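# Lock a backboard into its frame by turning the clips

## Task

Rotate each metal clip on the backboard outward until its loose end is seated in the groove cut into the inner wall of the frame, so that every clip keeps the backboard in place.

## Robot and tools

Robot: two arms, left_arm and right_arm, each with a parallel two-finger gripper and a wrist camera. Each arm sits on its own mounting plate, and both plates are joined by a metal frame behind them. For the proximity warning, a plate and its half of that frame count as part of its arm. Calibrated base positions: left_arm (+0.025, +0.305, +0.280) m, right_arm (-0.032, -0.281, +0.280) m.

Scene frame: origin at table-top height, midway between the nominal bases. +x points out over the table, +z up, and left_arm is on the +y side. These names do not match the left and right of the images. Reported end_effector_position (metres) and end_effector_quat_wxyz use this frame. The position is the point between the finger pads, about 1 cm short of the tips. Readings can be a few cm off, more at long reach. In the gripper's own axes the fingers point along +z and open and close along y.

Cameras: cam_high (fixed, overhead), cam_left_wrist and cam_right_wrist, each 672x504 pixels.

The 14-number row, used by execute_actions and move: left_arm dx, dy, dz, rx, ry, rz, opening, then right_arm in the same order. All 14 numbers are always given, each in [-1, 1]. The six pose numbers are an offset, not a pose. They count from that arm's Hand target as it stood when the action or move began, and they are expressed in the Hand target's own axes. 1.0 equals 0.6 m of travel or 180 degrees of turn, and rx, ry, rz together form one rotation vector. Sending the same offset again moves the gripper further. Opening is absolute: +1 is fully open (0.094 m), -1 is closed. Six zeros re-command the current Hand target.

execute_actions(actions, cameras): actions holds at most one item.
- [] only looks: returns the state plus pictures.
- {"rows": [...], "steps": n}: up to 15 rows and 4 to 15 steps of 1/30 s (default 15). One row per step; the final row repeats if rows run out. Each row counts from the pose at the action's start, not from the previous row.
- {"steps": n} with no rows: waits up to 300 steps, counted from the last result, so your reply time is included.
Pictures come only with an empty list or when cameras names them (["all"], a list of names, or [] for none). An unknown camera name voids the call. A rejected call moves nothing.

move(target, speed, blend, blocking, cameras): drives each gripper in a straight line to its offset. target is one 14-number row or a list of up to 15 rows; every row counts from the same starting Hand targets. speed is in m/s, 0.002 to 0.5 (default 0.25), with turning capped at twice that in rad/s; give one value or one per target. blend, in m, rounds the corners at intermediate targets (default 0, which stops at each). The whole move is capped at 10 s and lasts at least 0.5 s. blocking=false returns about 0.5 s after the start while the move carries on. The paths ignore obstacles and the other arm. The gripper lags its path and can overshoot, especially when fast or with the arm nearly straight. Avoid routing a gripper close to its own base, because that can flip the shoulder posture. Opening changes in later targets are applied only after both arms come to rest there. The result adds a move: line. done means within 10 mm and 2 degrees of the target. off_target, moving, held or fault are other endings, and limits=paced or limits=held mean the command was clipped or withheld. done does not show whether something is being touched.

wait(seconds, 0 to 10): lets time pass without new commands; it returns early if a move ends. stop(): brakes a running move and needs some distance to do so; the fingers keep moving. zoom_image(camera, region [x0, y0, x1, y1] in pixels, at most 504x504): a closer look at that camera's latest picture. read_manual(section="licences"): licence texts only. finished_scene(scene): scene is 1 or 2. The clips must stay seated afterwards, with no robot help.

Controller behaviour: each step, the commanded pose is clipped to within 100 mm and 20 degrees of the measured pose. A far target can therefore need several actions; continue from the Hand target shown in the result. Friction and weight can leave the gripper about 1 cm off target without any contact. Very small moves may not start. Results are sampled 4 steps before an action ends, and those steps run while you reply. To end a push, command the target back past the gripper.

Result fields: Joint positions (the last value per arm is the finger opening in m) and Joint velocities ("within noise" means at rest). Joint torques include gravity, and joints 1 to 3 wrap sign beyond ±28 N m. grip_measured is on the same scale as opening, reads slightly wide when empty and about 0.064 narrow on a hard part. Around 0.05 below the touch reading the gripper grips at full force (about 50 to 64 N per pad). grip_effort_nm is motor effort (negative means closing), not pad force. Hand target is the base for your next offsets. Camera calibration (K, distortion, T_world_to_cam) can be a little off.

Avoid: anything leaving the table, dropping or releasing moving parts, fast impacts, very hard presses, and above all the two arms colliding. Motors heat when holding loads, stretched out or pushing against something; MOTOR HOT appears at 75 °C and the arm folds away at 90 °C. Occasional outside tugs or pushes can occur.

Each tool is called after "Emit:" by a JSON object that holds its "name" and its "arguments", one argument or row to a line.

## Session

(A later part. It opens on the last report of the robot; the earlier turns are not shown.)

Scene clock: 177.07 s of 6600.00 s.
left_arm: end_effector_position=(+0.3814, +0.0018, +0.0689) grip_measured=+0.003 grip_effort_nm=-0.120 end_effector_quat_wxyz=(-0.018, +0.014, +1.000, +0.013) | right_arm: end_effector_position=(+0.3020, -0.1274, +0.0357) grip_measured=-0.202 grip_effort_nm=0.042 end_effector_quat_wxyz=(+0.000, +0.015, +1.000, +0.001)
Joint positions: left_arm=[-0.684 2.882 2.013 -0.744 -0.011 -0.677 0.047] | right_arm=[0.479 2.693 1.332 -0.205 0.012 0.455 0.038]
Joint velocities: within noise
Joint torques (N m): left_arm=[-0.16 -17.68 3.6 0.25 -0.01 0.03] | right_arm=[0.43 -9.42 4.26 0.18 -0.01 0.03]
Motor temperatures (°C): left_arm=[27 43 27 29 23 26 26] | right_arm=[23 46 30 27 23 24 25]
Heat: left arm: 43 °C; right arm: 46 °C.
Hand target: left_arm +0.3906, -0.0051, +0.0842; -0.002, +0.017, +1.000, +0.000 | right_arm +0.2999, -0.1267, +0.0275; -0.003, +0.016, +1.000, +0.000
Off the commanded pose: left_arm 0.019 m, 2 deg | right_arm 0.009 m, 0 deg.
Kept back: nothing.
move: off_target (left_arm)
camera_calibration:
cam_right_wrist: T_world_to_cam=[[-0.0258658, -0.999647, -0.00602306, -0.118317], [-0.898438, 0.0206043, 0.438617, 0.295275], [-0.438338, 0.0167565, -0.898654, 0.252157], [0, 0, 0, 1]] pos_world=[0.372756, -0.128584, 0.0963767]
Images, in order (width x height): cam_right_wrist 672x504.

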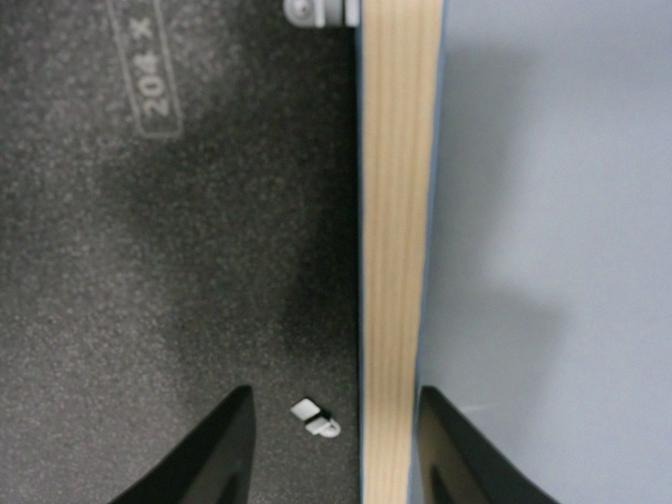

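Emit:
{"name": "move", "arguments": {
  "target": [
    [0.0,0,0,0,0,0,0.0,0.012,-0.006,0,0,0,0,-0.2],
    [0.0,0.0,0,0,0,0,0.0,0.012,-0.006,0.018,0,0,0,-0.2],
    [0.0,0.0,0,0,0,0,0.0,0.012,-0.006,0.027,0,0,0,-0.2]
  ],
  "speed": 0.06,
  "cameras": ["cam_right_wrist"]
}}

Scene clock: 178.93 s of 6600.00 s.
left_arm: end_effector_position=(+0.3815, +0.0017, +0.0689) grip_measured=+0.003 grip_effort_nm=-0.120 end_effector_quat_wxyz=(-0.017, +0.014, +1.000, +0.013) | right_arm: end_effector_position=(+0.2952, -0.1302, +0.0207) grip_measured=-0.202 grip_effort_nm=0.046 end_effector_quat_wxyz=(+0.000, +0.015, +1.000, +0.001)
Joint positions: left_arm=[-0.684 2.882 2.013 -0.744 -0.011 -0.677 0.047] | right_arm=[0.479 2.735 1.324 -0.156 0.011 0.456 0.038]
Joint velocities: within noise
Joint torques (N m): left_arm=[-0.14 -17.69 3.6 0.25 -0.02 0.03] | right_arm=[0.31 -9.06 3.84 0.22 0.04 0.01]
Motor temperatures (°C): left_arm=[27 43 27 29 23 26 26] | right_arm=[23 45 30 27 23 24 25]
Heat: left arm: 43 °C; right arm: 45 °C.
Hand target: left_arm +0.3906, -0.0051, +0.0842; -0.002, +0.017, +1.000, +0.000 | right_arm +0.2924, -0.1301, +0.0114; -0.003, +0.016, +1.000, +0.000
Off the commanded pose: left_arm 0.019 m, 2 deg | right_arm 0.010 m, 0 deg.
Kept back: nothing.
move: off_target (left_arm)
camera_calibration:
cam_right_wrist: T_world_to_cam=[[-0.0262387, -0.999638, -0.0058672, -0.121246], [-0.897903, 0.0209876, 0.439692, 0.295728], [-0.43941, 0.0168051, -0.898129, 0.236009], [0, 0, 0, 1]] pos_world=[0.366058, -0.131375, 0.0812259]
Images, in order (width x height): cam_right_wrist 672x504.

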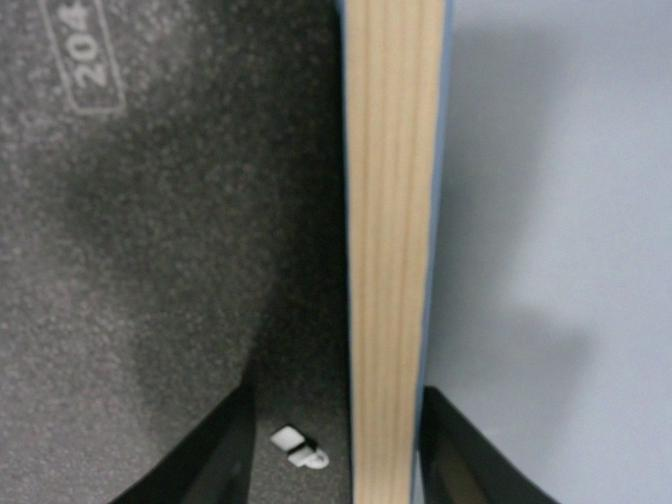

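Emit:
{"name": "move", "arguments": {
  "target": [
    [0,0,0,0,0,0,0.0,0.0,-0.0045,0.002,0,0,0,-0.38],
    [0,0,0,0,0,0,0.0,0.002,-0.008,0.002,0,0,0,-0.5]
  ],
  "speed": 0.05,
  "cameras": ["cam_right_wrist"]
}}

Scene clock: 181.10 s of 6600.00 s.
left_arm: end_effector_position=(+0.3816, +0.0016, +0.0689) grip_measured=+0.003 grip_effort_nm=-0.125 end_effector_quat_wxyz=(-0.017, +0.014, +1.000, +0.013) | right_arm: end_effector_position=(+0.2961, -0.1319, +0.0205) grip_measured=-0.498 grip_effort_nm=-0.120 end_effector_quat_wxyz=(+0.001, +0.016, +1.000, -0.001)
Joint positions: left_arm=[-0.684 2.882 2.013 -0.743 -0.011 -0.677 0.047] | right_arm=[0.476 2.735 1.324 -0.155 0.016 0.454 0.024]
Joint velocities: within noise
Joint torques (N m): left_arm=[-0.16 -17.68 3.6 0.25 -0.02 0.03] | right_arm=[-0.35 -9.31 2.56 0.33 -0.01 -0.04]
Motor temperatures (°C): left_arm=[27 44 27 29 23 26 26] | right_arm=[23 45 30 27 23 24 25]
Heat: left arm: 44 °C; right arm: 45 °C.
Hand target: left_arm +0.3907, -0.0051, +0.0842; -0.002, +0.017, +1.000, +0.000 | right_arm +0.2912, -0.1349, +0.0102; -0.003, +0.016, +1.000, +0.000
Off the commanded pose: left_arm 0.019 m, 2 deg | right_arm 0.012 m, 0 deg.
Kept back: nothing.
move: off_target (left_arm, right_arm); target 2's new opening was sent with right_arm's hand 0.012 m and 0 deg from that target
camera_calibration:
cam_right_wrist: T_world_to_cam=[[-0.027763, -0.999613, -0.00188458, -0.122582], [-0.898833, 0.0241389, 0.437627, 0.297302], [-0.437412, 0.0138437, -0.899155, 0.23531], [0, 0, 0, 1]] pos_world=[0.366749, -0.132969, 0.0812416]
Images, in order (width x height): cam_right_wrist 672x504.

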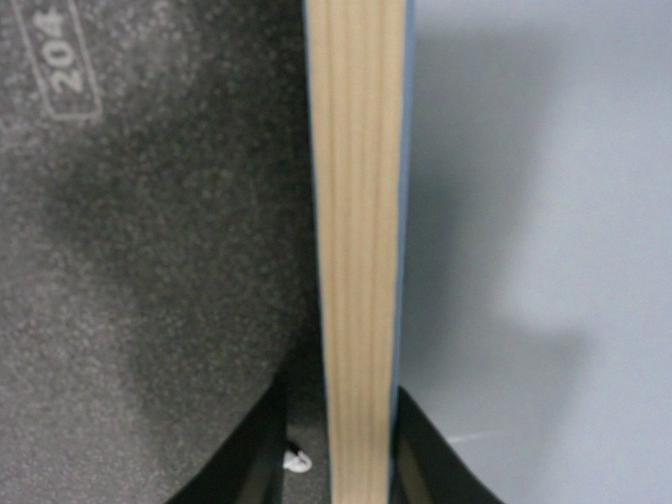

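Emit:
{"name": "move", "arguments": {
  "target": [
    [0,0,0,0,0,0,0.0,0.003,-0.003,-0.003,0,0,0,-0.58],
    [0,0,0,0,0,0,0.0,0.006,-0.005,-0.003,0,0,0,-0.64],
    [0,0,0,0,0,0,0.0,0.008,-0.006,-0.003,0,0,0,-0.68]
  ],
  "speed": 0.05,
  "cameras": ["cam_right_wrist"]
}}

Scene clock: 184.43 s of 6600.00 s.
left_arm: end_effector_position=(+0.3816, +0.0016, +0.0689) grip_measured=+0.003 grip_effort_nm=-0.120 end_effector_quat_wxyz=(-0.017, +0.014, +1.000, +0.012) | right_arm: end_effector_position=(+0.2951, -0.1353, +0.0196) grip_measured=-0.678 grip_effort_nm=-0.168 end_effector_quat_wxyz=(+0.005, +0.015, +1.000, -0.002)
Joint positions: left_arm=[-0.684 2.882 2.013 -0.743 -0.011 -0.677 0.047] | right_arm=[0.471 2.733 1.306 -0.133 0.021 0.448 0.015]
Joint velocities: within noise
Joint torques (N m): left_arm=[-0.16 -17.69 3.58 0.24 -0.01 0.03] | right_arm=[0.03 -9.99 1.48 0.32 -0.03 -0.03]
Motor temperatures (°C): left_arm=[27 44 27 29 23 26 26] | right_arm=[23 45 29 27 23 24 25]
Heat: left arm: 44 °C; right arm: 45 °C.
Hand target: left_arm +0.3907, -0.0051, +0.0842; -0.002, +0.017, +1.000, +0.000 | right_arm +0.2862, -0.1383, +0.0120; -0.003, +0.016, +1.000, +0.000
Off the commanded pose: left_arm 0.019 m, 2 deg | right_arm 0.012 m, 1 deg.
Kept back: nothing.
move: off_target (left_arm, right_arm); target 2's new opening was sent with right_arm's hand 0.012 m and 1 deg from that target; target 3's new opening was sent with right_arm's hand 0.012 m and 1 deg from that target
camera_calibration:
cam_right_wrist: T_world_to_cam=[[-0.026335, -0.999653, -0.000132446, -0.126394], [-0.902283, 0.0237128, 0.430492, 0.298053], [-0.430339, 0.0114565, -0.902595, 0.231785], [0, 0, 0, 1]] pos_world=[0.365346, -0.136073, 0.0808821]
Images, in order (width x height): cam_right_wrist 672x504.

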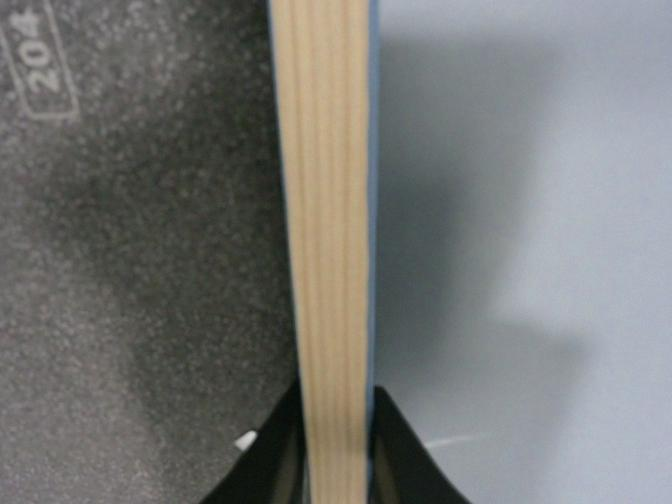

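Emit:
{"name": "move", "arguments": {
  "target": [0,0,0,0,0,0,0, 0,0.0,-0.0,0,0,0,-0.2],
  "speed": 0.1,
  "cameras": []
}}

Emit:
{"name": "move", "arguments": {
  "target": [0,0,0,0,0,0,0, 0,0.0,-0.07,0,0,0,-0.2],
  "speed": 0.15,
  "cameras": ["cam_right_wrist"]
}}

Scene clock: 185.97 s of 6600.00 s.
left_arm: end_effector_position=(+0.3816, +0.0016, +0.0689) grip_measured=+0.003 grip_effort_nm=-0.120 end_effector_quat_wxyz=(-0.017, +0.014, +1.000, +0.012) | right_arm: end_effector_position=(+0.2958, -0.1364, +0.0197) grip_measured=-0.202 grip_effort_nm=0.071 end_effector_quat_wxyz=(+0.005, +0.017, +1.000, -0.003)
Joint positions: left_arm=[-0.684 2.882 2.013 -0.743 -0.011 -0.677 0.047] | right_arm=[0.468 2.732 1.306 -0.133 0.023 0.448 0.037]
Joint velocities: within noise
Joint torques (N m): left_arm=[-0.17 -17.66 3.62 0.24 -0.02 0.03] | right_arm=[-0.01 -10.09 1.51 0.32 -0.07 0]
Motor temperatures (°C): left_arm=[27 44 27 29 23 26 26] | right_arm=[23 45 29 28 23 24 25]
Heat: left arm: 44 °C; right arm: 45 °C.
Hand target: left_arm +0.3907, -0.0051, +0.0842; -0.002, +0.017, +1.000, +0.000 | right_arm +0.2863, -0.1384, +0.0120; -0.003, +0.016, +1.000, +0.000
Off the commanded pose: left_arm 0.019 m, 2 deg | right_arm 0.012 m, 1 deg.
Kept back: nothing.
move: off_target (left_arm, right_arm)
No camera images: "cameras" was empty.

Scene clock: 186.80 s of 6600.00 s.
left_arm: end_effector_position=(+0.3816, +0.0016, +0.0689) grip_measured=+0.003 grip_effort_nm=-0.120 end_effector_quat_wxyz=(-0.017, +0.014, +1.000, +0.012) | right_arm: end_effector_position=(+0.2911, -0.1386, +0.0496) grip_measured=-0.202 grip_effort_nm=0.046 end_effector_quat_wxyz=(+0.005, +0.017, +1.000, -0.002)
Joint positions: left_arm=[-0.684 2.882 2.013 -0.743 -0.011 -0.677 0.047] | right_arm=[0.468 2.621 1.229 -0.169 0.021 0.448 0.038]
Joint velocities: within noise
Joint torques (N m): left_arm=[-0.17 -17.66 3.6 0.24 -0.02 0.04] | right_arm=[0.23 -12.29 2.03 -0.02 -0.06 0.02]
Motor temperatures (°C): left_arm=[27 44 27 29 23 26 26] | right_arm=[23 45 29 27 23 24 25]
Heat: left arm: 44 °C; right arm: 45 °C.
Hand target: left_arm +0.3906, -0.0051, +0.0842; -0.002, +0.017, +1.000, +0.000 | right_arm +0.2865, -0.1384, +0.0540; -0.003, +0.016, +1.000, +0.000
Off the commanded pose: left_arm 0.019 m, 2 deg | right_arm 0.006 m, 1 deg.
Kept back: nothing.
move: off_target (left_arm)
camera_calibration:
cam_right_wrist: T_world_to_cam=[[-0.0293829, -0.999568, 0.000396281, -0.12895], [-0.902111, 0.0266888, 0.430678, 0.281957], [-0.430503, 0.0122971, -0.902505, 0.257288], [0, 0, 0, 1]] pos_world=[0.361331, -0.139584, 0.110822]
Images, in order (width x height): cam_right_wrist 672x504.

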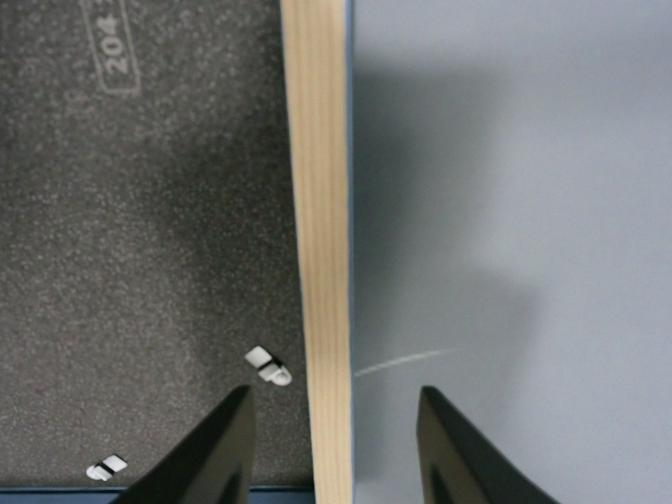

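Emit:
{"name": "zoom_image", "arguments": {
  "camera": "cam_right_wrist",
  "region": [60, 320, 340, 500]
}}

Scaled by 1.800 from the camera's 672x504 image, which has a finer 960x720 frame.

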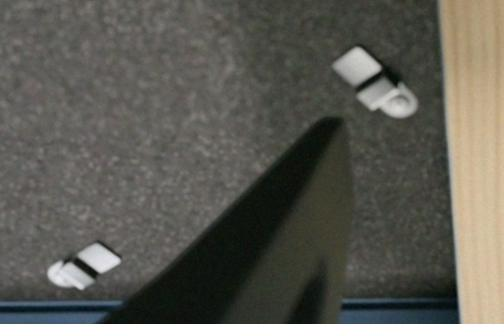

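Emit:
{"name": "move", "arguments": {
  "target": [0,0,0,0,0,0,0, 0.0035,0.0,0.04,0,0,0,-0.2],
  "speed": 0.15,
  "cameras": ["cam_right_wrist"]
}}

Emit:
{"name": "zoom_image", "arguments": {
  "camera": "cam_right_wrist",
  "region": [200, 340, 440, 500]
}}

Scene clock: 188.93 s of 6600.00 s.
left_arm: end_effector_position=(+0.3817, +0.0015, +0.0689) grip_measured=+0.003 grip_effort_nm=-0.115 end_effector_quat_wxyz=(-0.017, +0.014, +1.000, +0.012) | right_arm: end_effector_position=(+0.2857, -0.1407, +0.0375) grip_measured=-0.202 grip_effort_nm=0.046 end_effector_quat_wxyz=(+0.000, +0.017, +1.000, -0.004)
Joint positions: left_arm=[-0.684 2.882 2.013 -0.742 -0.011 -0.677 0.047] | right_arm=[0.468 2.658 1.233 -0.146 0.021 0.448 0.038]
Joint velocities: within noise
Joint torques (N m): left_arm=[-0.16 -17.68 3.6 0.24 -0.01 0.03] | right_arm=[0.4 -9.01 3.96 0.22 -0.07 0.01]
Motor temperatures (°C): left_arm=[27 45 27 29 23 26 26] | right_arm=[23 45 29 27 23 24 25]
Heat: left arm: 45 °C; right arm: 45 °C.
Hand target: left_arm +0.3907, -0.0051, +0.0842; -0.002, +0.017, +1.000, +0.000 | right_arm +0.2842, -0.1383, +0.0300; -0.003, +0.016, +1.000, +0.000
Off the commanded pose: left_arm 0.019 m, 2 deg | right_arm 0.008 m, 1 deg.
Kept back: nothing.
move: off_target (left_arm)
camera_calibration:
cam_right_wrist: T_world_to_cam=[[-0.0292159, -0.999562, 0.00463903, -0.131428], [-0.897795, 0.0282812, 0.439505, 0.281024], [-0.439444, 0.00867567, -0.898228, 0.245976], [0, 0, 0, 1]] pos_world=[0.356555, -0.141452, 0.0980406]
Images, in order (width x height): cam_right_wrist 672x504.

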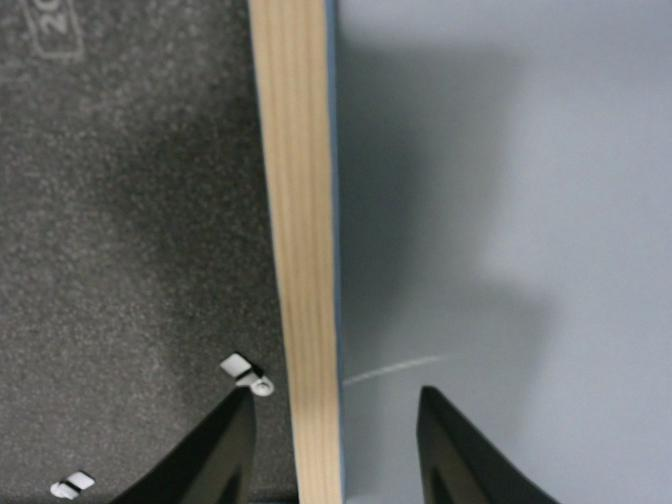

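Scaled by 2.100 from the camera's 672x504 image, which has a finer 960x720 frame.

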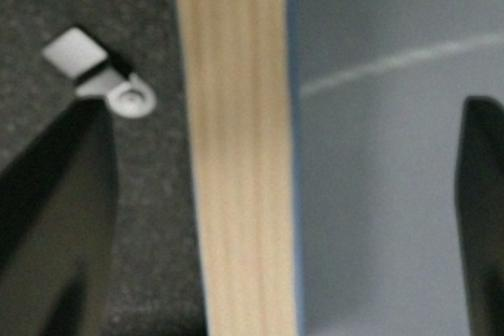

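Emit:
{"name": "move", "arguments": {
  "target": [
    [0,0,0,0,0,0,0, -0.006,0.0215,-0.025,0,0,0,-0.2],
    [0,0,0,0,0,0,0, -0.006,0.0215,0.008,0,0,0,-0.2]
  ],
  "speed": 0.12,
  "cameras": ["cam_right_wrist"]
}}

Emit:
{"name": "zoom_image", "arguments": {
  "camera": "cam_right_wrist",
  "region": [200, 340, 440, 500]
}}

Scene clock: 190.07 s of 6600.00 s.
left_arm: end_effector_position=(+0.3817, +0.0015, +0.0689) grip_measured=+0.003 grip_effort_nm=-0.120 end_effector_quat_wxyz=(-0.017, +0.014, +1.000, +0.012) | right_arm: end_effector_position=(+0.2928, -0.1258, +0.0339) grip_measured=-0.202 grip_effort_nm=0.042 end_effector_quat_wxyz=(+0.005, +0.015, +1.000, +0.000)
Joint positions: left_arm=[-0.684 2.882 2.013 -0.742 -0.011 -0.677 0.047] | right_arm=[0.497 2.685 1.288 -0.161 0.018 0.472 0.038]
Joint velocities: within noise
Joint torques (N m): left_arm=[-0.17 -17.68 3.6 0.24 -0.02 0.03] | right_arm=[0.08 -9.11 3.79 0.17 -0.08 0.04]
Motor temperatures (°C): left_arm=[27 45 27 29 23 26 26] | right_arm=[23 45 29 27 23 24 25]
Heat: left arm: 45 °C; right arm: 45 °C.
Hand target: left_arm +0.3907, -0.0051, +0.0842; -0.002, +0.017, +1.000, +0.000 | right_arm +0.2882, -0.1255, +0.0251; -0.003, +0.016, +1.000, +0.000
Off the commanded pose: left_arm 0.019 m, 2 deg | right_arm 0.010 m, 1 deg.
Kept back: nothing.
move: off_target (left_arm)
camera_calibration:
cam_right_wrist: T_world_to_cam=[[-0.0248032, -0.999688, -0.00299347, -0.11737], [-0.90235, 0.0210991, 0.430488, 0.289252], [-0.43029, 0.0133786, -0.902591, 0.243796], [0, 0, 0, 1]] pos_world=[0.362998, -0.126698, 0.0951773]
Images, in order (width x height): cam_right_wrist 672x504.

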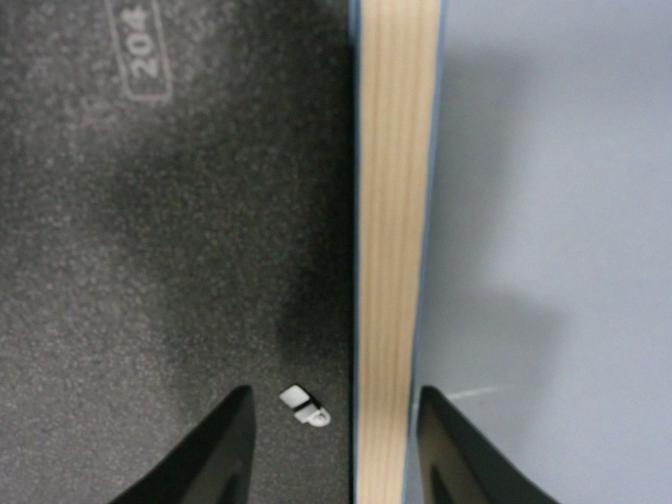

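Scaled by 2.100 from the camera's 672x504 image, which has a finer 960x720 frame.

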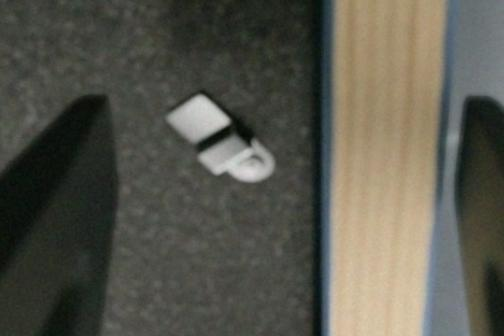

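Emit:
{"name": "move", "arguments": {
  "target": [0,0,0,0,0,0,0, 0.003,-0.004,0.027,0,0,0,-0.2],
  "speed": 0.12,
  "cameras": ["cam_right_wrist"]
}}

Emit:
{"name": "zoom_image", "arguments": {
  "camera": "cam_right_wrist",
  "region": [200, 340, 440, 500]
}}

Scene clock: 191.10 s of 6600.00 s.
left_arm: end_effector_position=(+0.3817, +0.0015, +0.0689) grip_measured=+0.003 grip_effort_nm=-0.125 end_effector_quat_wxyz=(-0.017, +0.014, +1.000, +0.012) | right_arm: end_effector_position=(+0.2894, -0.1271, +0.0203) grip_measured=-0.202 grip_effort_nm=0.042 end_effector_quat_wxyz=(+0.001, +0.015, +1.000, -0.002)
Joint positions: left_arm=[-0.684 2.882 2.013 -0.742 -0.011 -0.677 0.047] | right_arm=[0.497 2.73 1.304 -0.141 0.018 0.473 0.038]
Joint velocities: within noise
Joint torques (N m): left_arm=[-0.13 -17.68 3.62 0.23 -0.02 0.03] | right_arm=[0.06 -8.57 3.79 0.28 -0.03 0.02]
Motor temperatures (°C): left_arm=[27 45 27 29 23 26 26] | right_arm=[23 45 29 27 23 24 25]
Heat: left arm: 45 °C; right arm: 45 °C.
Hand target: left_arm +0.3907, -0.0051, +0.0842; -0.002, +0.017, +1.000, +0.000 | right_arm +0.2863, -0.1278, +0.0090; -0.003, +0.016, +1.000, +0.000
Off the commanded pose: left_arm 0.019 m, 2 deg | right_arm 0.012 m, 1 deg.
Kept back: nothing.
move: off_target (left_arm, right_arm)
camera_calibration:
cam_right_wrist: T_world_to_cam=[[-0.0250912, -0.999685, 0.000106483, -0.118791], [-0.899285, 0.0226178, 0.436778, 0.291277], [-0.436643, 0.0108635, -0.899569, 0.231564], [0, 0, 0, 1]] pos_world=[0.360071, -0.127857, 0.0810966]
Images, in order (width x height): cam_right_wrist 672x504.

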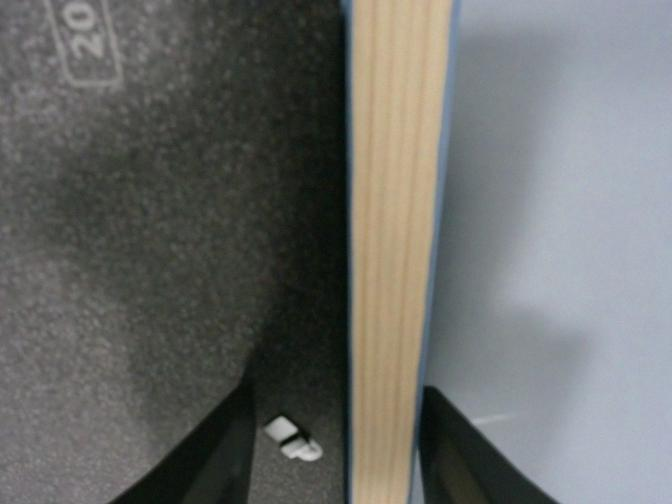

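Scaled by 2.100 from the camera's 672x504 image, which has a finer 960x720 frame.

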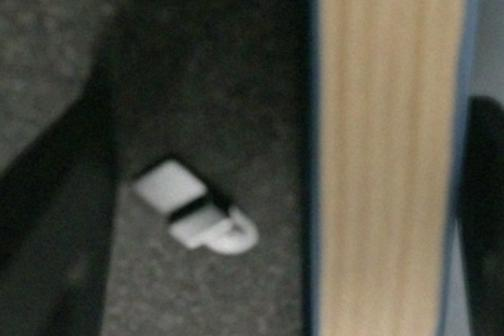

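Emit:
{"name": "move", "arguments": {
  "target": [
    [0,0,0,0,0,0,0, 0,-0.006,0.005,0,0,0,-0.35],
    [0,0,0,0,0,0,0, 0,-0.011,0.006,0,0,0,-0.45]
  ],
  "speed": 0.06,
  "cameras": ["cam_right_wrist"]
}}

Emit:
{"name": "zoom_image", "arguments": {
  "camera": "cam_right_wrist",
  "region": [200, 340, 440, 500]
}}

Scene clock: 193.47 s of 6600.00 s.
left_arm: end_effector_position=(+0.3817, +0.0015, +0.0689) grip_measured=+0.003 grip_effort_nm=-0.125 end_effector_quat_wxyz=(-0.017, +0.014, +1.000, +0.012) | right_arm: end_effector_position=(+0.2913, -0.1298, +0.0200) grip_measured=-0.448 grip_effort_nm=-0.144 end_effector_quat_wxyz=(+0.000, +0.016, +1.000, +0.003)
Joint positions: left_arm=[-0.684 2.882 2.013 -0.742 -0.011 -0.677 0.047] | right_arm=[0.482 2.731 1.304 -0.137 0.008 0.462 0.026]
Joint velocities: within noise
Joint torques (N m): left_arm=[-0.14 -17.68 3.6 0.24 -0.02 0.03] | right_arm=[-0.21 -7.95 3.1 0.43 0.08 -0.04]
Motor temperatures (°C): left_arm=[27 45 27 29 23 26 26] | right_arm=[23 44 29 27 23 24 25]
Heat: left arm: 45 °C; right arm: 44 °C.
Hand target: left_arm +0.3907, -0.0051, +0.0842; -0.002, +0.017, +1.000, +0.000 | right_arm +0.2860, -0.1345, +0.0054; -0.003, +0.016, +1.000, +0.000
Off the commanded pose: left_arm 0.019 m, 2 deg | right_arm 0.016 m, 1 deg.
Kept back: nothing.
move: off_target (left_arm, right_arm); target 2's new opening was sent with right_arm's hand 0.016 m and 1 deg from that target
camera_calibration:
cam_right_wrist: T_world_to_cam=[[-0.0281668, -0.999552, -0.0101579, -0.120303], [-0.898313, 0.020854, 0.438862, 0.29259], [-0.438453, 0.0214863, -0.898497, 0.233996], [0, 0, 0, 1]] pos_world=[0.362045, -0.131378, 0.0806164]
Images, in order (width x height): cam_right_wrist 672x504.

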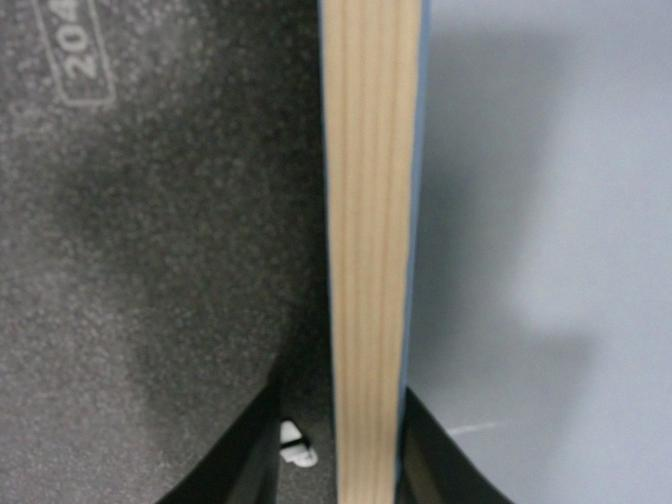

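Scaled by 2.100 from the camera's 672x504 image, which has a finer 960x720 frame.

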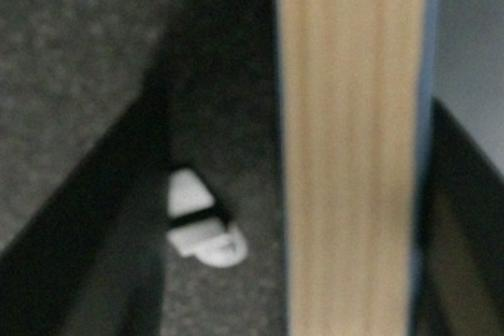

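Emit:
{"name": "move", "arguments": {
  "target": [
    [0,0,0,0,0,0,0, 0.001,-0.004,0.003,0,0,0,-0.52],
    [0,0,0,0,0,0,0, 0.002,-0.007,0.003,0,0,0,-0.58]
  ],
  "speed": 0.06,
  "cameras": ["cam_right_wrist"]
}}

Emit:
{"name": "zoom_image", "arguments": {
  "camera": "cam_right_wrist",
  "region": [200, 340, 440, 500]
}}

Scene clock: 195.93 s of 6600.00 s.
left_arm: end_effector_position=(+0.3817, +0.0015, +0.0689) grip_measured=+0.003 grip_effort_nm=-0.120 end_effector_quat_wxyz=(-0.017, +0.014, +1.000, +0.012) | right_arm: end_effector_position=(+0.2929, -0.1327, +0.0200) grip_measured=-0.578 grip_effort_nm=-0.159 end_effector_quat_wxyz=(+0.001, +0.016, +1.000, +0.003)
Joint positions: left_arm=[-0.684 2.882 2.013 -0.742 -0.011 -0.677 0.047] | right_arm=[0.473 2.731 1.304 -0.136 0.008 0.452 0.02]
Joint velocities: within noise
Joint torques (N m): left_arm=[-0.17 -17.68 3.62 0.24 -0.01 0.03] | right_arm=[-0.23 -7.83 2.17 0.5 0.05 -0.05]
Motor temperatures (°C): left_arm=[27 45 27 29 23 26 26] | right_arm=[23 44 29 28 23 24 25]
Heat: left arm: 45 °C; right arm: 44 °C.
Hand target: left_arm +0.3906, -0.0051, +0.0842; -0.002, +0.017, +1.000, +0.000 | right_arm +0.2847, -0.1386, +0.0036; -0.003, +0.016, +1.000, +0.000
Off the commanded pose: left_arm 0.019 m, 2 deg | right_arm 0.019 m, 1 deg.
Kept back: nothing.
move: off_target (left_arm, right_arm); target 2's new opening was sent with right_arm's hand 0.019 m and 1 deg from that target
camera_calibration:
cam_right_wrist: T_world_to_cam=[[-0.0281709, -0.999551, -0.0102241, -0.123187], [-0.898821, 0.0208536, 0.437819, 0.294308], [-0.43741, 0.0215234, -0.899005, 0.234446], [0, 0, 0, 1]] pos_world=[0.363609, -0.134315, 0.0806553]
Images, in order (width x height): cam_right_wrist 672x504.

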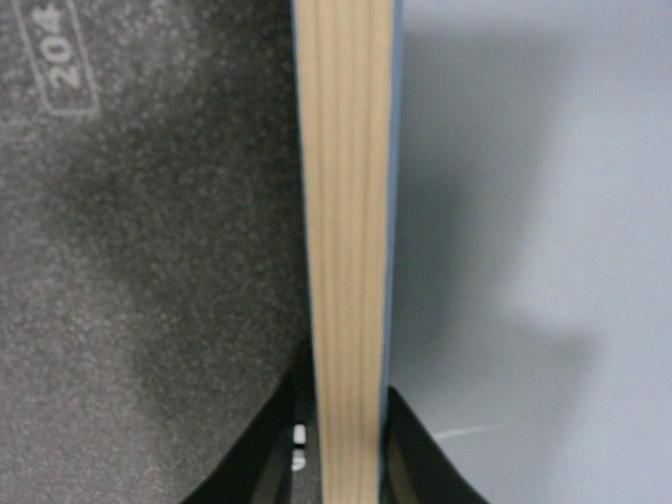

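Scaled by 2.100 from the camera's 672x504 image, which has a finer 960x720 frame.

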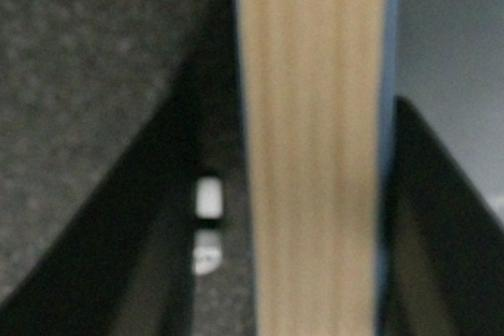

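Emit:
{"name": "move", "arguments": {
  "target": [
    [0,0,0,0,0,0,0, -0.002,-0.003,0.003,0,0,0,-0.63],
    [0,0,0,0,0,0,0, -0.002,-0.005,0.003,0,0,0,-0.69]
  ],
  "speed": 0.06,
  "cameras": ["cam_right_wrist"]
}}

Emit:
{"name": "zoom_image", "arguments": {
  "camera": "cam_right_wrist",
  "region": [200, 340, 440, 500]
}}

Scene clock: 198.07 s of 6600.00 s.
left_arm: end_effector_position=(+0.3818, +0.0015, +0.0689) grip_measured=+0.003 grip_effort_nm=-0.120 end_effector_quat_wxyz=(-0.017, +0.014, +1.000, +0.012) | right_arm: end_effector_position=(+0.2938, -0.1354, +0.0198) grip_measured=-0.688 grip_effort_nm=-0.144 end_effector_quat_wxyz=(+0.000, +0.015, +1.000, +0.004)
Joint positions: left_arm=[-0.684 2.882 2.013 -0.742 -0.011 -0.677 0.047] | right_arm=[0.465 2.732 1.304 -0.136 0.007 0.441 0.015]
Joint velocities: within noise
Joint torques (N m): left_arm=[-0.16 -17.68 3.62 0.24 -0.02 0.03] | right_arm=[-0.17 -7.49 2.4 0.55 0.05 -0.04]
Motor temperatures (°C): left_arm=[27 45 27 28 23 26 26] | right_arm=[23 43 29 28 23 24 25]
Heat: left arm: 45 °C; right arm: 43 °C.
Hand target: left_arm +0.3907, -0.0051, +0.0842; -0.001, +0.017, +1.000, +0.000 | right_arm +0.2858, -0.1416, +0.0018; -0.003, +0.016, +1.000, +0.000
Off the commanded pose: left_arm 0.019 m, 2 deg | right_arm 0.021 m, 1 deg.
Kept back: nothing.
move: off_target (left_arm, right_arm); target 2's new opening was sent with right_arm's hand 0.021 m and 1 deg from that target
camera_calibration:
cam_right_wrist: T_world_to_cam=[[-0.0254991, -0.999616, -0.0108456, -0.126603], [-0.898358, 0.0181543, 0.438888, 0.294731], [-0.438523, 0.0209345, -0.898476, 0.234988], [0, 0, 0, 1]] pos_world=[0.364593, -0.136824, 0.0804038]
Images, in order (width x height): cam_right_wrist 672x504.

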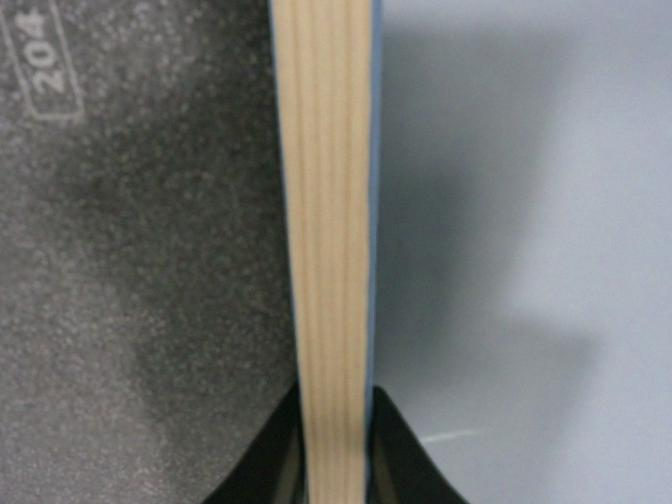

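Scaled by 2.100 from the camera's 672x504 image, which has a finer 960x720 frame.

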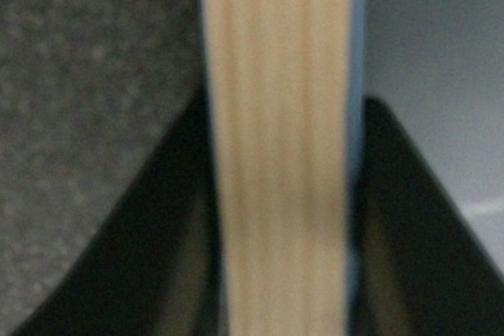

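Emit:
{"name": "move", "arguments": {
  "target": [0,0,0,0,0,0,0, 0,0.0,0.003,0,0,0,-0.1],
  "speed": 0.1,
  "cameras": ["cam_right_wrist"]
}}

Emit:
{"name": "zoom_image", "arguments": {
  "camera": "cam_right_wrist",
  "region": [200, 340, 440, 500]
}}

Emit:
{"name": "move", "arguments": {
  "target": [0,0,0,0,0,0,0, 0,0.0,-0.08,0,0,0,-0.1],
  "speed": 0.15,
  "cameras": ["cam_right_wrist"]
}}

Emit:
{"name": "zoom_image", "arguments": {
  "camera": "cam_right_wrist",
  "region": [180, 320, 420, 480]
}}

Scene clock: 199.00 s of 6600.00 s.
left_arm: end_effector_position=(+0.3818, +0.0015, +0.0689) grip_measured=+0.003 grip_effort_nm=-0.115 end_effector_quat_wxyz=(-0.017, +0.014, +1.000, +0.012) | right_arm: end_effector_position=(+0.2962, -0.1361, +0.0197) grip_measured=-0.102 grip_effort_nm=0.056 end_effector_quat_wxyz=(+0.004, +0.016, +1.000, +0.004)
Joint positions: left_arm=[-0.684 2.882 2.013 -0.742 -0.011 -0.677 0.047] | right_arm=[0.462 2.732 1.304 -0.128 0.01 0.441 0.042]
Joint velocities: within noise
Joint torques (N m): left_arm=[-0.14 -17.68 3.6 0.23 -0.01 0.03] | right_arm=[-0.09 -7.08 2.54 0.52 0.04 0]
Motor temperatures (°C): left_arm=[27 45 27 28 23 26 26] | right_arm=[23 43 29 28 23 24 25]
Heat: left arm: 45 °C; right arm: 43 °C.
Hand target: left_arm +0.3907, -0.0051, +0.0842; -0.002, +0.017, +1.000, +0.000 | right_arm +0.2858, -0.1416, +0.0000; -0.003, +0.016, +1.000, +0.000
Off the commanded pose: left_arm 0.019 m, 2 deg | right_arm 0.023 m, 1 deg.
Kept back: nothing.
move: off_target (left_arm, right_arm)
camera_calibration:
cam_right_wrist: T_world_to_cam=[[-0.0278212, -0.999553, -0.0109371, -0.126549], [-0.90194, 0.0203841, 0.431379, 0.298396], [-0.430963, 0.0218661, -0.902104, 0.23386], [0, 0, 0, 1]] pos_world=[0.3664, -0.137689, 0.0808603]
Images, in order (width x height): cam_right_wrist 672x504.

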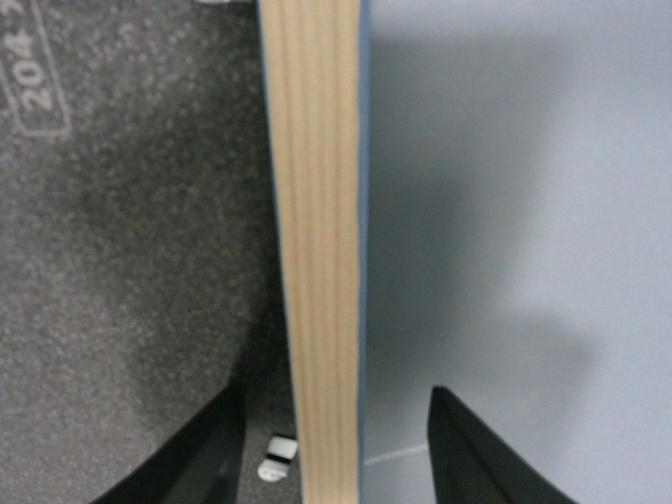

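Scaled by 2.100 from the camera's 672x504 image, which has a finer 960x720 frame.

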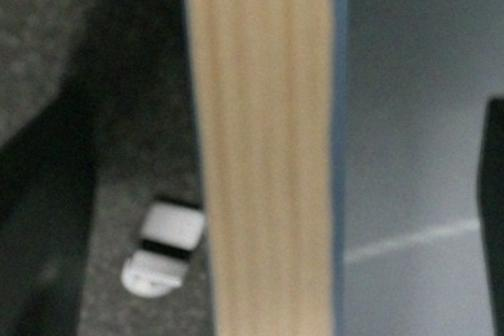

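Scene clock: 199.83 s of 6600.00 s.
left_arm: end_effector_position=(+0.3818, +0.0015, +0.0689) grip_measured=+0.003 grip_effort_nm=-0.120 end_effector_quat_wxyz=(-0.017, +0.014, +1.000, +0.012) | right_arm: end_effector_position=(+0.2881, -0.1399, +0.0433) grip_measured=-0.101 grip_effort_nm=0.042 end_effector_quat_wxyz=(+0.001, +0.016, +1.000, +0.002)
Joint positions: left_arm=[-0.684 2.882 2.013 -0.742 -0.011 -0.677 0.047] | right_arm=[0.462 2.639 1.227 -0.153 0.01 0.441 0.042]
Joint velocities: within noise
Joint torques (N m): left_arm=[-0.14 -17.68 3.62 0.23 -0.02 0.03] | right_arm=[0.05 -12.46 2.19 -0.07 0.02 0]
Motor temperatures (°C): left_arm=[27 45 27 28 23 26 26] | right_arm=[23 43 29 28 23 24 25]
Heat: left arm: 45 °C; right arm: 43 °C.
Hand target: left_arm +0.3907, -0.0051, +0.0842; -0.002, +0.017, +1.000, +0.000 | right_arm +0.2860, -0.1416, +0.0480; -0.003, +0.016, +1.000, -0.001
Off the commanded pose: left_arm 0.019 m, 2 deg | right_arm 0.005 m, 0 deg.
Kept back: nothing.
move: off_target (left_arm)
camera_calibration:
cam_right_wrist: T_world_to_cam=[[-0.0281646, -0.999572, -0.00789528, -0.130312], [-0.898673, 0.0218614, 0.438075, 0.279972], [-0.437715, 0.0194335, -0.898904, 0.253259], [0, 0, 0, 1]] pos_world=[0.358788, -0.141298, 0.103978]
Images, in order (width x height): cam_right_wrist 672x504.

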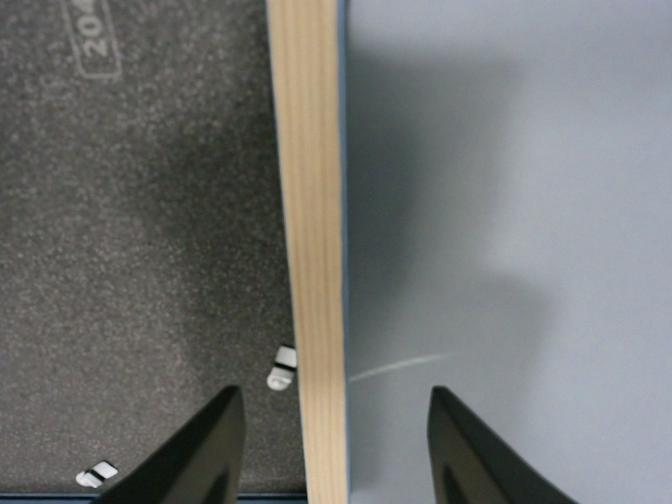

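Scaled by 2.100 from the camera's 672x504 image, which has a finer 960x720 frame.

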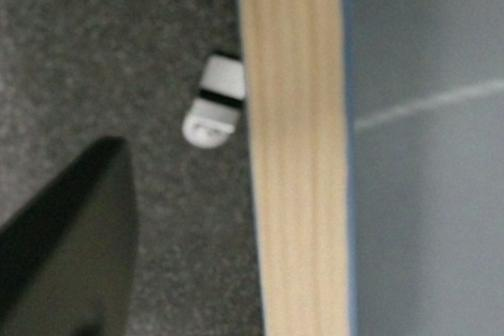

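Emit:
{"name": "move", "arguments": {
  "target": [
    [0,0,0,0,0,0,0, -0.002,0.008,-0.01,0,0,0,-0.3],
    [0,0,0,0,0,0,0, -0.002,0.008,0.065,0,0,0,-0.3]
  ],
  "speed": 0.12,
  "cameras": ["cam_right_wrist"]
}}

Emit:
{"name": "zoom_image", "arguments": {
  "camera": "cam_right_wrist",
  "region": [200, 340, 440, 500]
}}

Scene clock: 201.90 s of 6600.00 s.
left_arm: end_effector_position=(+0.3818, +0.0015, +0.0689) grip_measured=+0.003 grip_effort_nm=-0.120 end_effector_quat_wxyz=(-0.017, +0.014, +1.000, +0.012) | right_arm: end_effector_position=(+0.2920, -0.1366, +0.0201) grip_measured=-0.299 grip_effort_nm=-0.105 end_effector_quat_wxyz=(+0.001, +0.017, +1.000, +0.003)
Joint positions: left_arm=[-0.684 2.882 2.013 -0.742 -0.011 -0.677 0.047] | right_arm=[0.465 2.727 1.291 -0.126 0.009 0.446 0.033]
Joint velocities: within noise
Joint torques (N m): left_arm=[-0.14 -17.69 3.6 0.23 -0.01 0.03] | right_arm=[0.46 -8.44 3.64 0.26 -0.01 0.06]
Motor temperatures (°C): left_arm=[27 45 27 28 23 26 26] | right_arm=[23 44 29 28 23 24 25]
Heat: left arm: 45 °C; right arm: 44 °C.
Hand target: left_arm +0.3907, -0.0051, +0.0842; -0.002, +0.017, +1.000, +0.000 | right_arm +0.2871, -0.1369, +0.0089; -0.003, +0.016, +1.000, +0.000
Off the commanded pose: left_arm 0.019 m, 2 deg | right_arm 0.012 m, 1 deg.
Kept back: nothing.
move: off_target (left_arm, right_arm)
camera_calibration:
cam_right_wrist: T_world_to_cam=[[-0.0296997, -0.999514, -0.00942907, -0.126675], [-0.899274, 0.0226005, 0.436802, 0.29391], [-0.436377, 0.0214522, -0.899508, 0.233949], [0, 0, 0, 1]] pos_world=[0.362633, -0.138274, 0.0808645]
Images, in order (width x height): cam_right_wrist 672x504.

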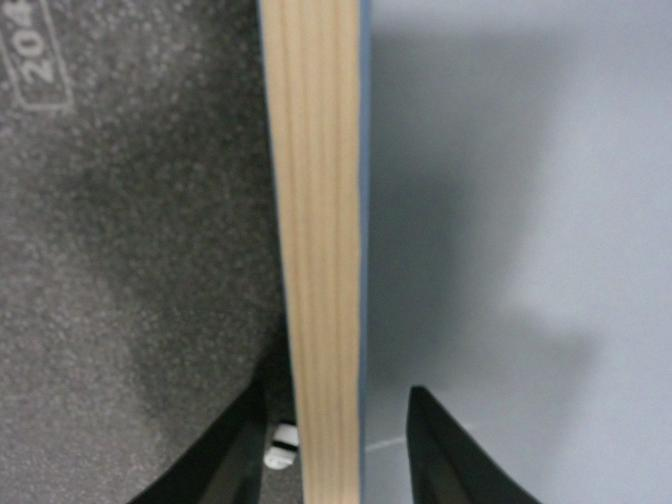

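Scaled by 2.100 from the camera's 672x504 image, which has a finer 960x720 frame.

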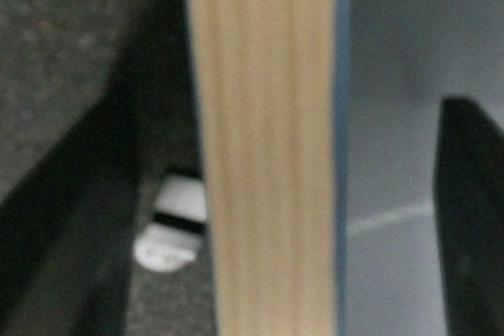

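Emit:
{"name": "move", "arguments": {
  "target": [
    [0,0,0,0,0,0,0, 0.008,0.0,-0.03,0,0,0,-0.3],
    [0,0,0,0,0,0,0, 0.008,0.0,0.002,0,0,0,-0.3],
    [0,0,0,0,0,0,0, 0.008,-0.005,0.004,0,0,0,-0.42]
  ],
  "speed": 0.1,
  "cameras": ["cam_right_wrist"]
}}

Emit:
{"name": "zoom_image", "arguments": {
  "camera": "cam_right_wrist",
  "region": [200, 340, 440, 500]
}}

Scene clock: 203.43 s of 6600.00 s.
left_arm: end_effector_position=(+0.3818, +0.0015, +0.0689) grip_measured=+0.003 grip_effort_nm=-0.120 end_effector_quat_wxyz=(-0.017, +0.014, +1.000, +0.012) | right_arm: end_effector_position=(+0.2857, -0.1362, +0.0198) grip_measured=-0.419 grip_effort_nm=-0.120 end_effector_quat_wxyz=(-0.001, +0.016, +1.000, +0.005)
Joint positions: left_arm=[-0.684 2.882 2.013 -0.742 -0.011 -0.677 0.047] | right_arm=[0.471 2.722 1.267 -0.111 0.004 0.45 0.027]
Joint velocities: within noise
Joint torques (N m): left_arm=[-0.16 -17.68 3.6 0.25 -0.01 0.03] | right_arm=[-0.09 -7.94 3.62 0.34 0.06 -0.05]
Motor temperatures (°C): left_arm=[27 46 27 28 23 26 26] | right_arm=[23 44 29 28 23 24 25]
Heat: left arm: 46 °C; right arm: 44 °C.
Hand target: left_arm +0.3907, -0.0051, +0.0842; -0.002, +0.017, +1.000, +0.000 | right_arm +0.2822, -0.1397, +0.0066; -0.003, +0.016, +1.000, -0.001
Off the commanded pose: left_arm 0.019 m, 2 deg | right_arm 0.014 m, 1 deg.
Kept back: nothing.
move: off_target (left_arm, right_arm); target 3's new opening was sent with right_arm's hand 0.014 m and 0 deg from that target
camera_calibration:
cam_right_wrist: T_world_to_cam=[[-0.0281719, -0.999519, -0.0129964, -0.126781], [-0.89715, 0.0195486, 0.441294, 0.287202], [-0.440827, 0.0240918, -0.897269, 0.232467], [0, 0, 0, 1]] pos_world=[0.356569, -0.137935, 0.0801976]
Images, in order (width x height): cam_right_wrist 672x504.

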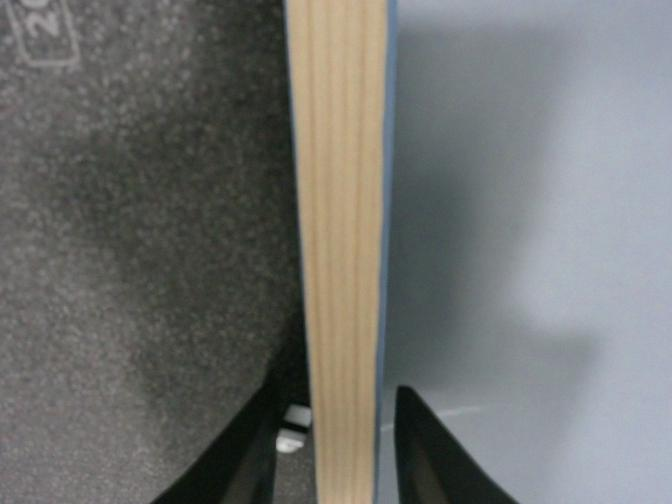

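Scaled by 2.100 from the camera's 672x504 image, which has a finer 960x720 frame.

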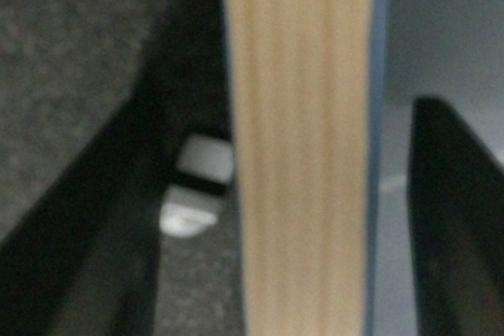

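Emit:
{"name": "move", "arguments": {
  "target": [
    [0,0,0,0,0,0,0, -0.007,-0.0,0.002,0,0,0,-0.42],
    [0,0,0,0,0,0,0, -0.006,-0.004,0.004,0,0,0,-0.5],
    [0,0,0,0,0,0,0, -0.006,-0.007,0.005,0,0,0,-0.57]
  ],
  "speed": 0.06,
  "cameras": ["cam_right_wrist"]
}}

Emit:
{"name": "zoom_image", "arguments": {
  "camera": "cam_right_wrist",
  "region": [200, 340, 440, 500]
}}

Scene clock: 206.07 s of 6600.00 s.
left_arm: end_effector_position=(+0.3818, +0.0015, +0.0689) grip_measured=+0.003 grip_effort_nm=-0.120 end_effector_quat_wxyz=(-0.017, +0.014, +1.000, +0.012) | right_arm: end_effector_position=(+0.2905, -0.1353, +0.0195) grip_measured=-0.567 grip_effort_nm=-0.159 end_effector_quat_wxyz=(+0.000, +0.014, +1.000, +0.011)
Joint positions: left_arm=[-0.684 2.882 2.013 -0.742 -0.011 -0.677 0.047] | right_arm=[0.462 2.726 1.282 -0.113 -0.006 0.436 0.02]
Joint velocities: within noise
Joint torques (N m): left_arm=[-0.17 -17.66 3.6 0.23 -0.02 0.03] | right_arm=[-0.53 -7.72 3.3 0.36 0.19 -0.05]
Motor temperatures (°C): left_arm=[27 46 27 28 23 26 26] | right_arm=[23 43 29 28 23 24 25]
Heat: left arm: 46 °C; right arm: 43 °C.
Hand target: left_arm +0.3907, -0.0051, +0.0842; -0.002, +0.017, +1.000, +0.000 | right_arm +0.2856, -0.1441, +0.0036; -0.003, +0.016, +1.000, +0.000
Off the commanded pose: left_arm 0.019 m, 2 deg | right_arm 0.019 m, 1 deg.
Kept back: nothing.
move: off_target (left_arm, right_arm); target 2's new opening was sent with right_arm's hand 0.017 m and 1 deg from that target; target 3's new opening was sent with right_arm's hand 0.019 m and 1 deg from that target
camera_calibration:
cam_right_wrist: T_world_to_cam=[[-0.0228168, -0.99941, -0.0256573, -0.127028], [-0.898689, 0.00926022, 0.438488, 0.290771], [-0.437992, 0.0330629, -0.898371, 0.234796], [0, 0, 0, 1]] pos_world=[0.361253, -0.137409, 0.0801755]
Images, in order (width x height): cam_right_wrist 672x504.

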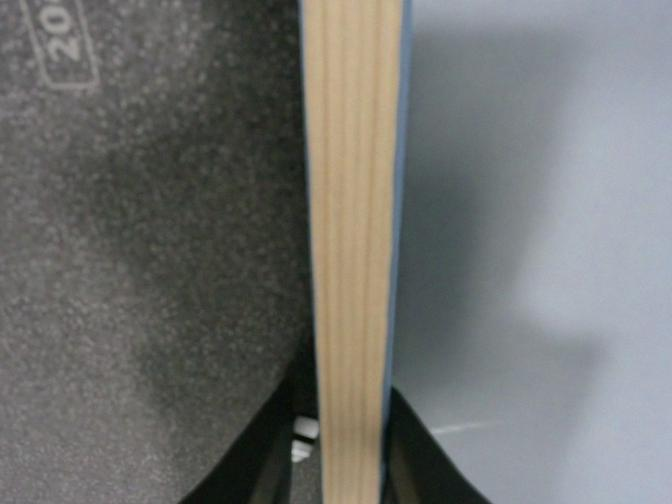

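Scaled by 2.100 from the camera's 672x504 image, which has a finer 960x720 frame.

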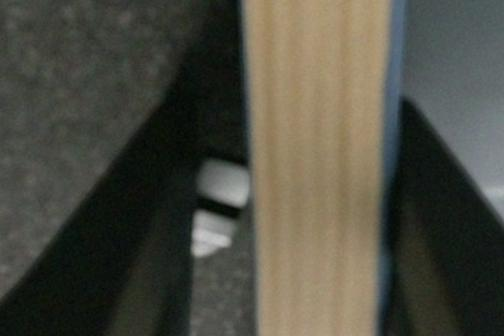

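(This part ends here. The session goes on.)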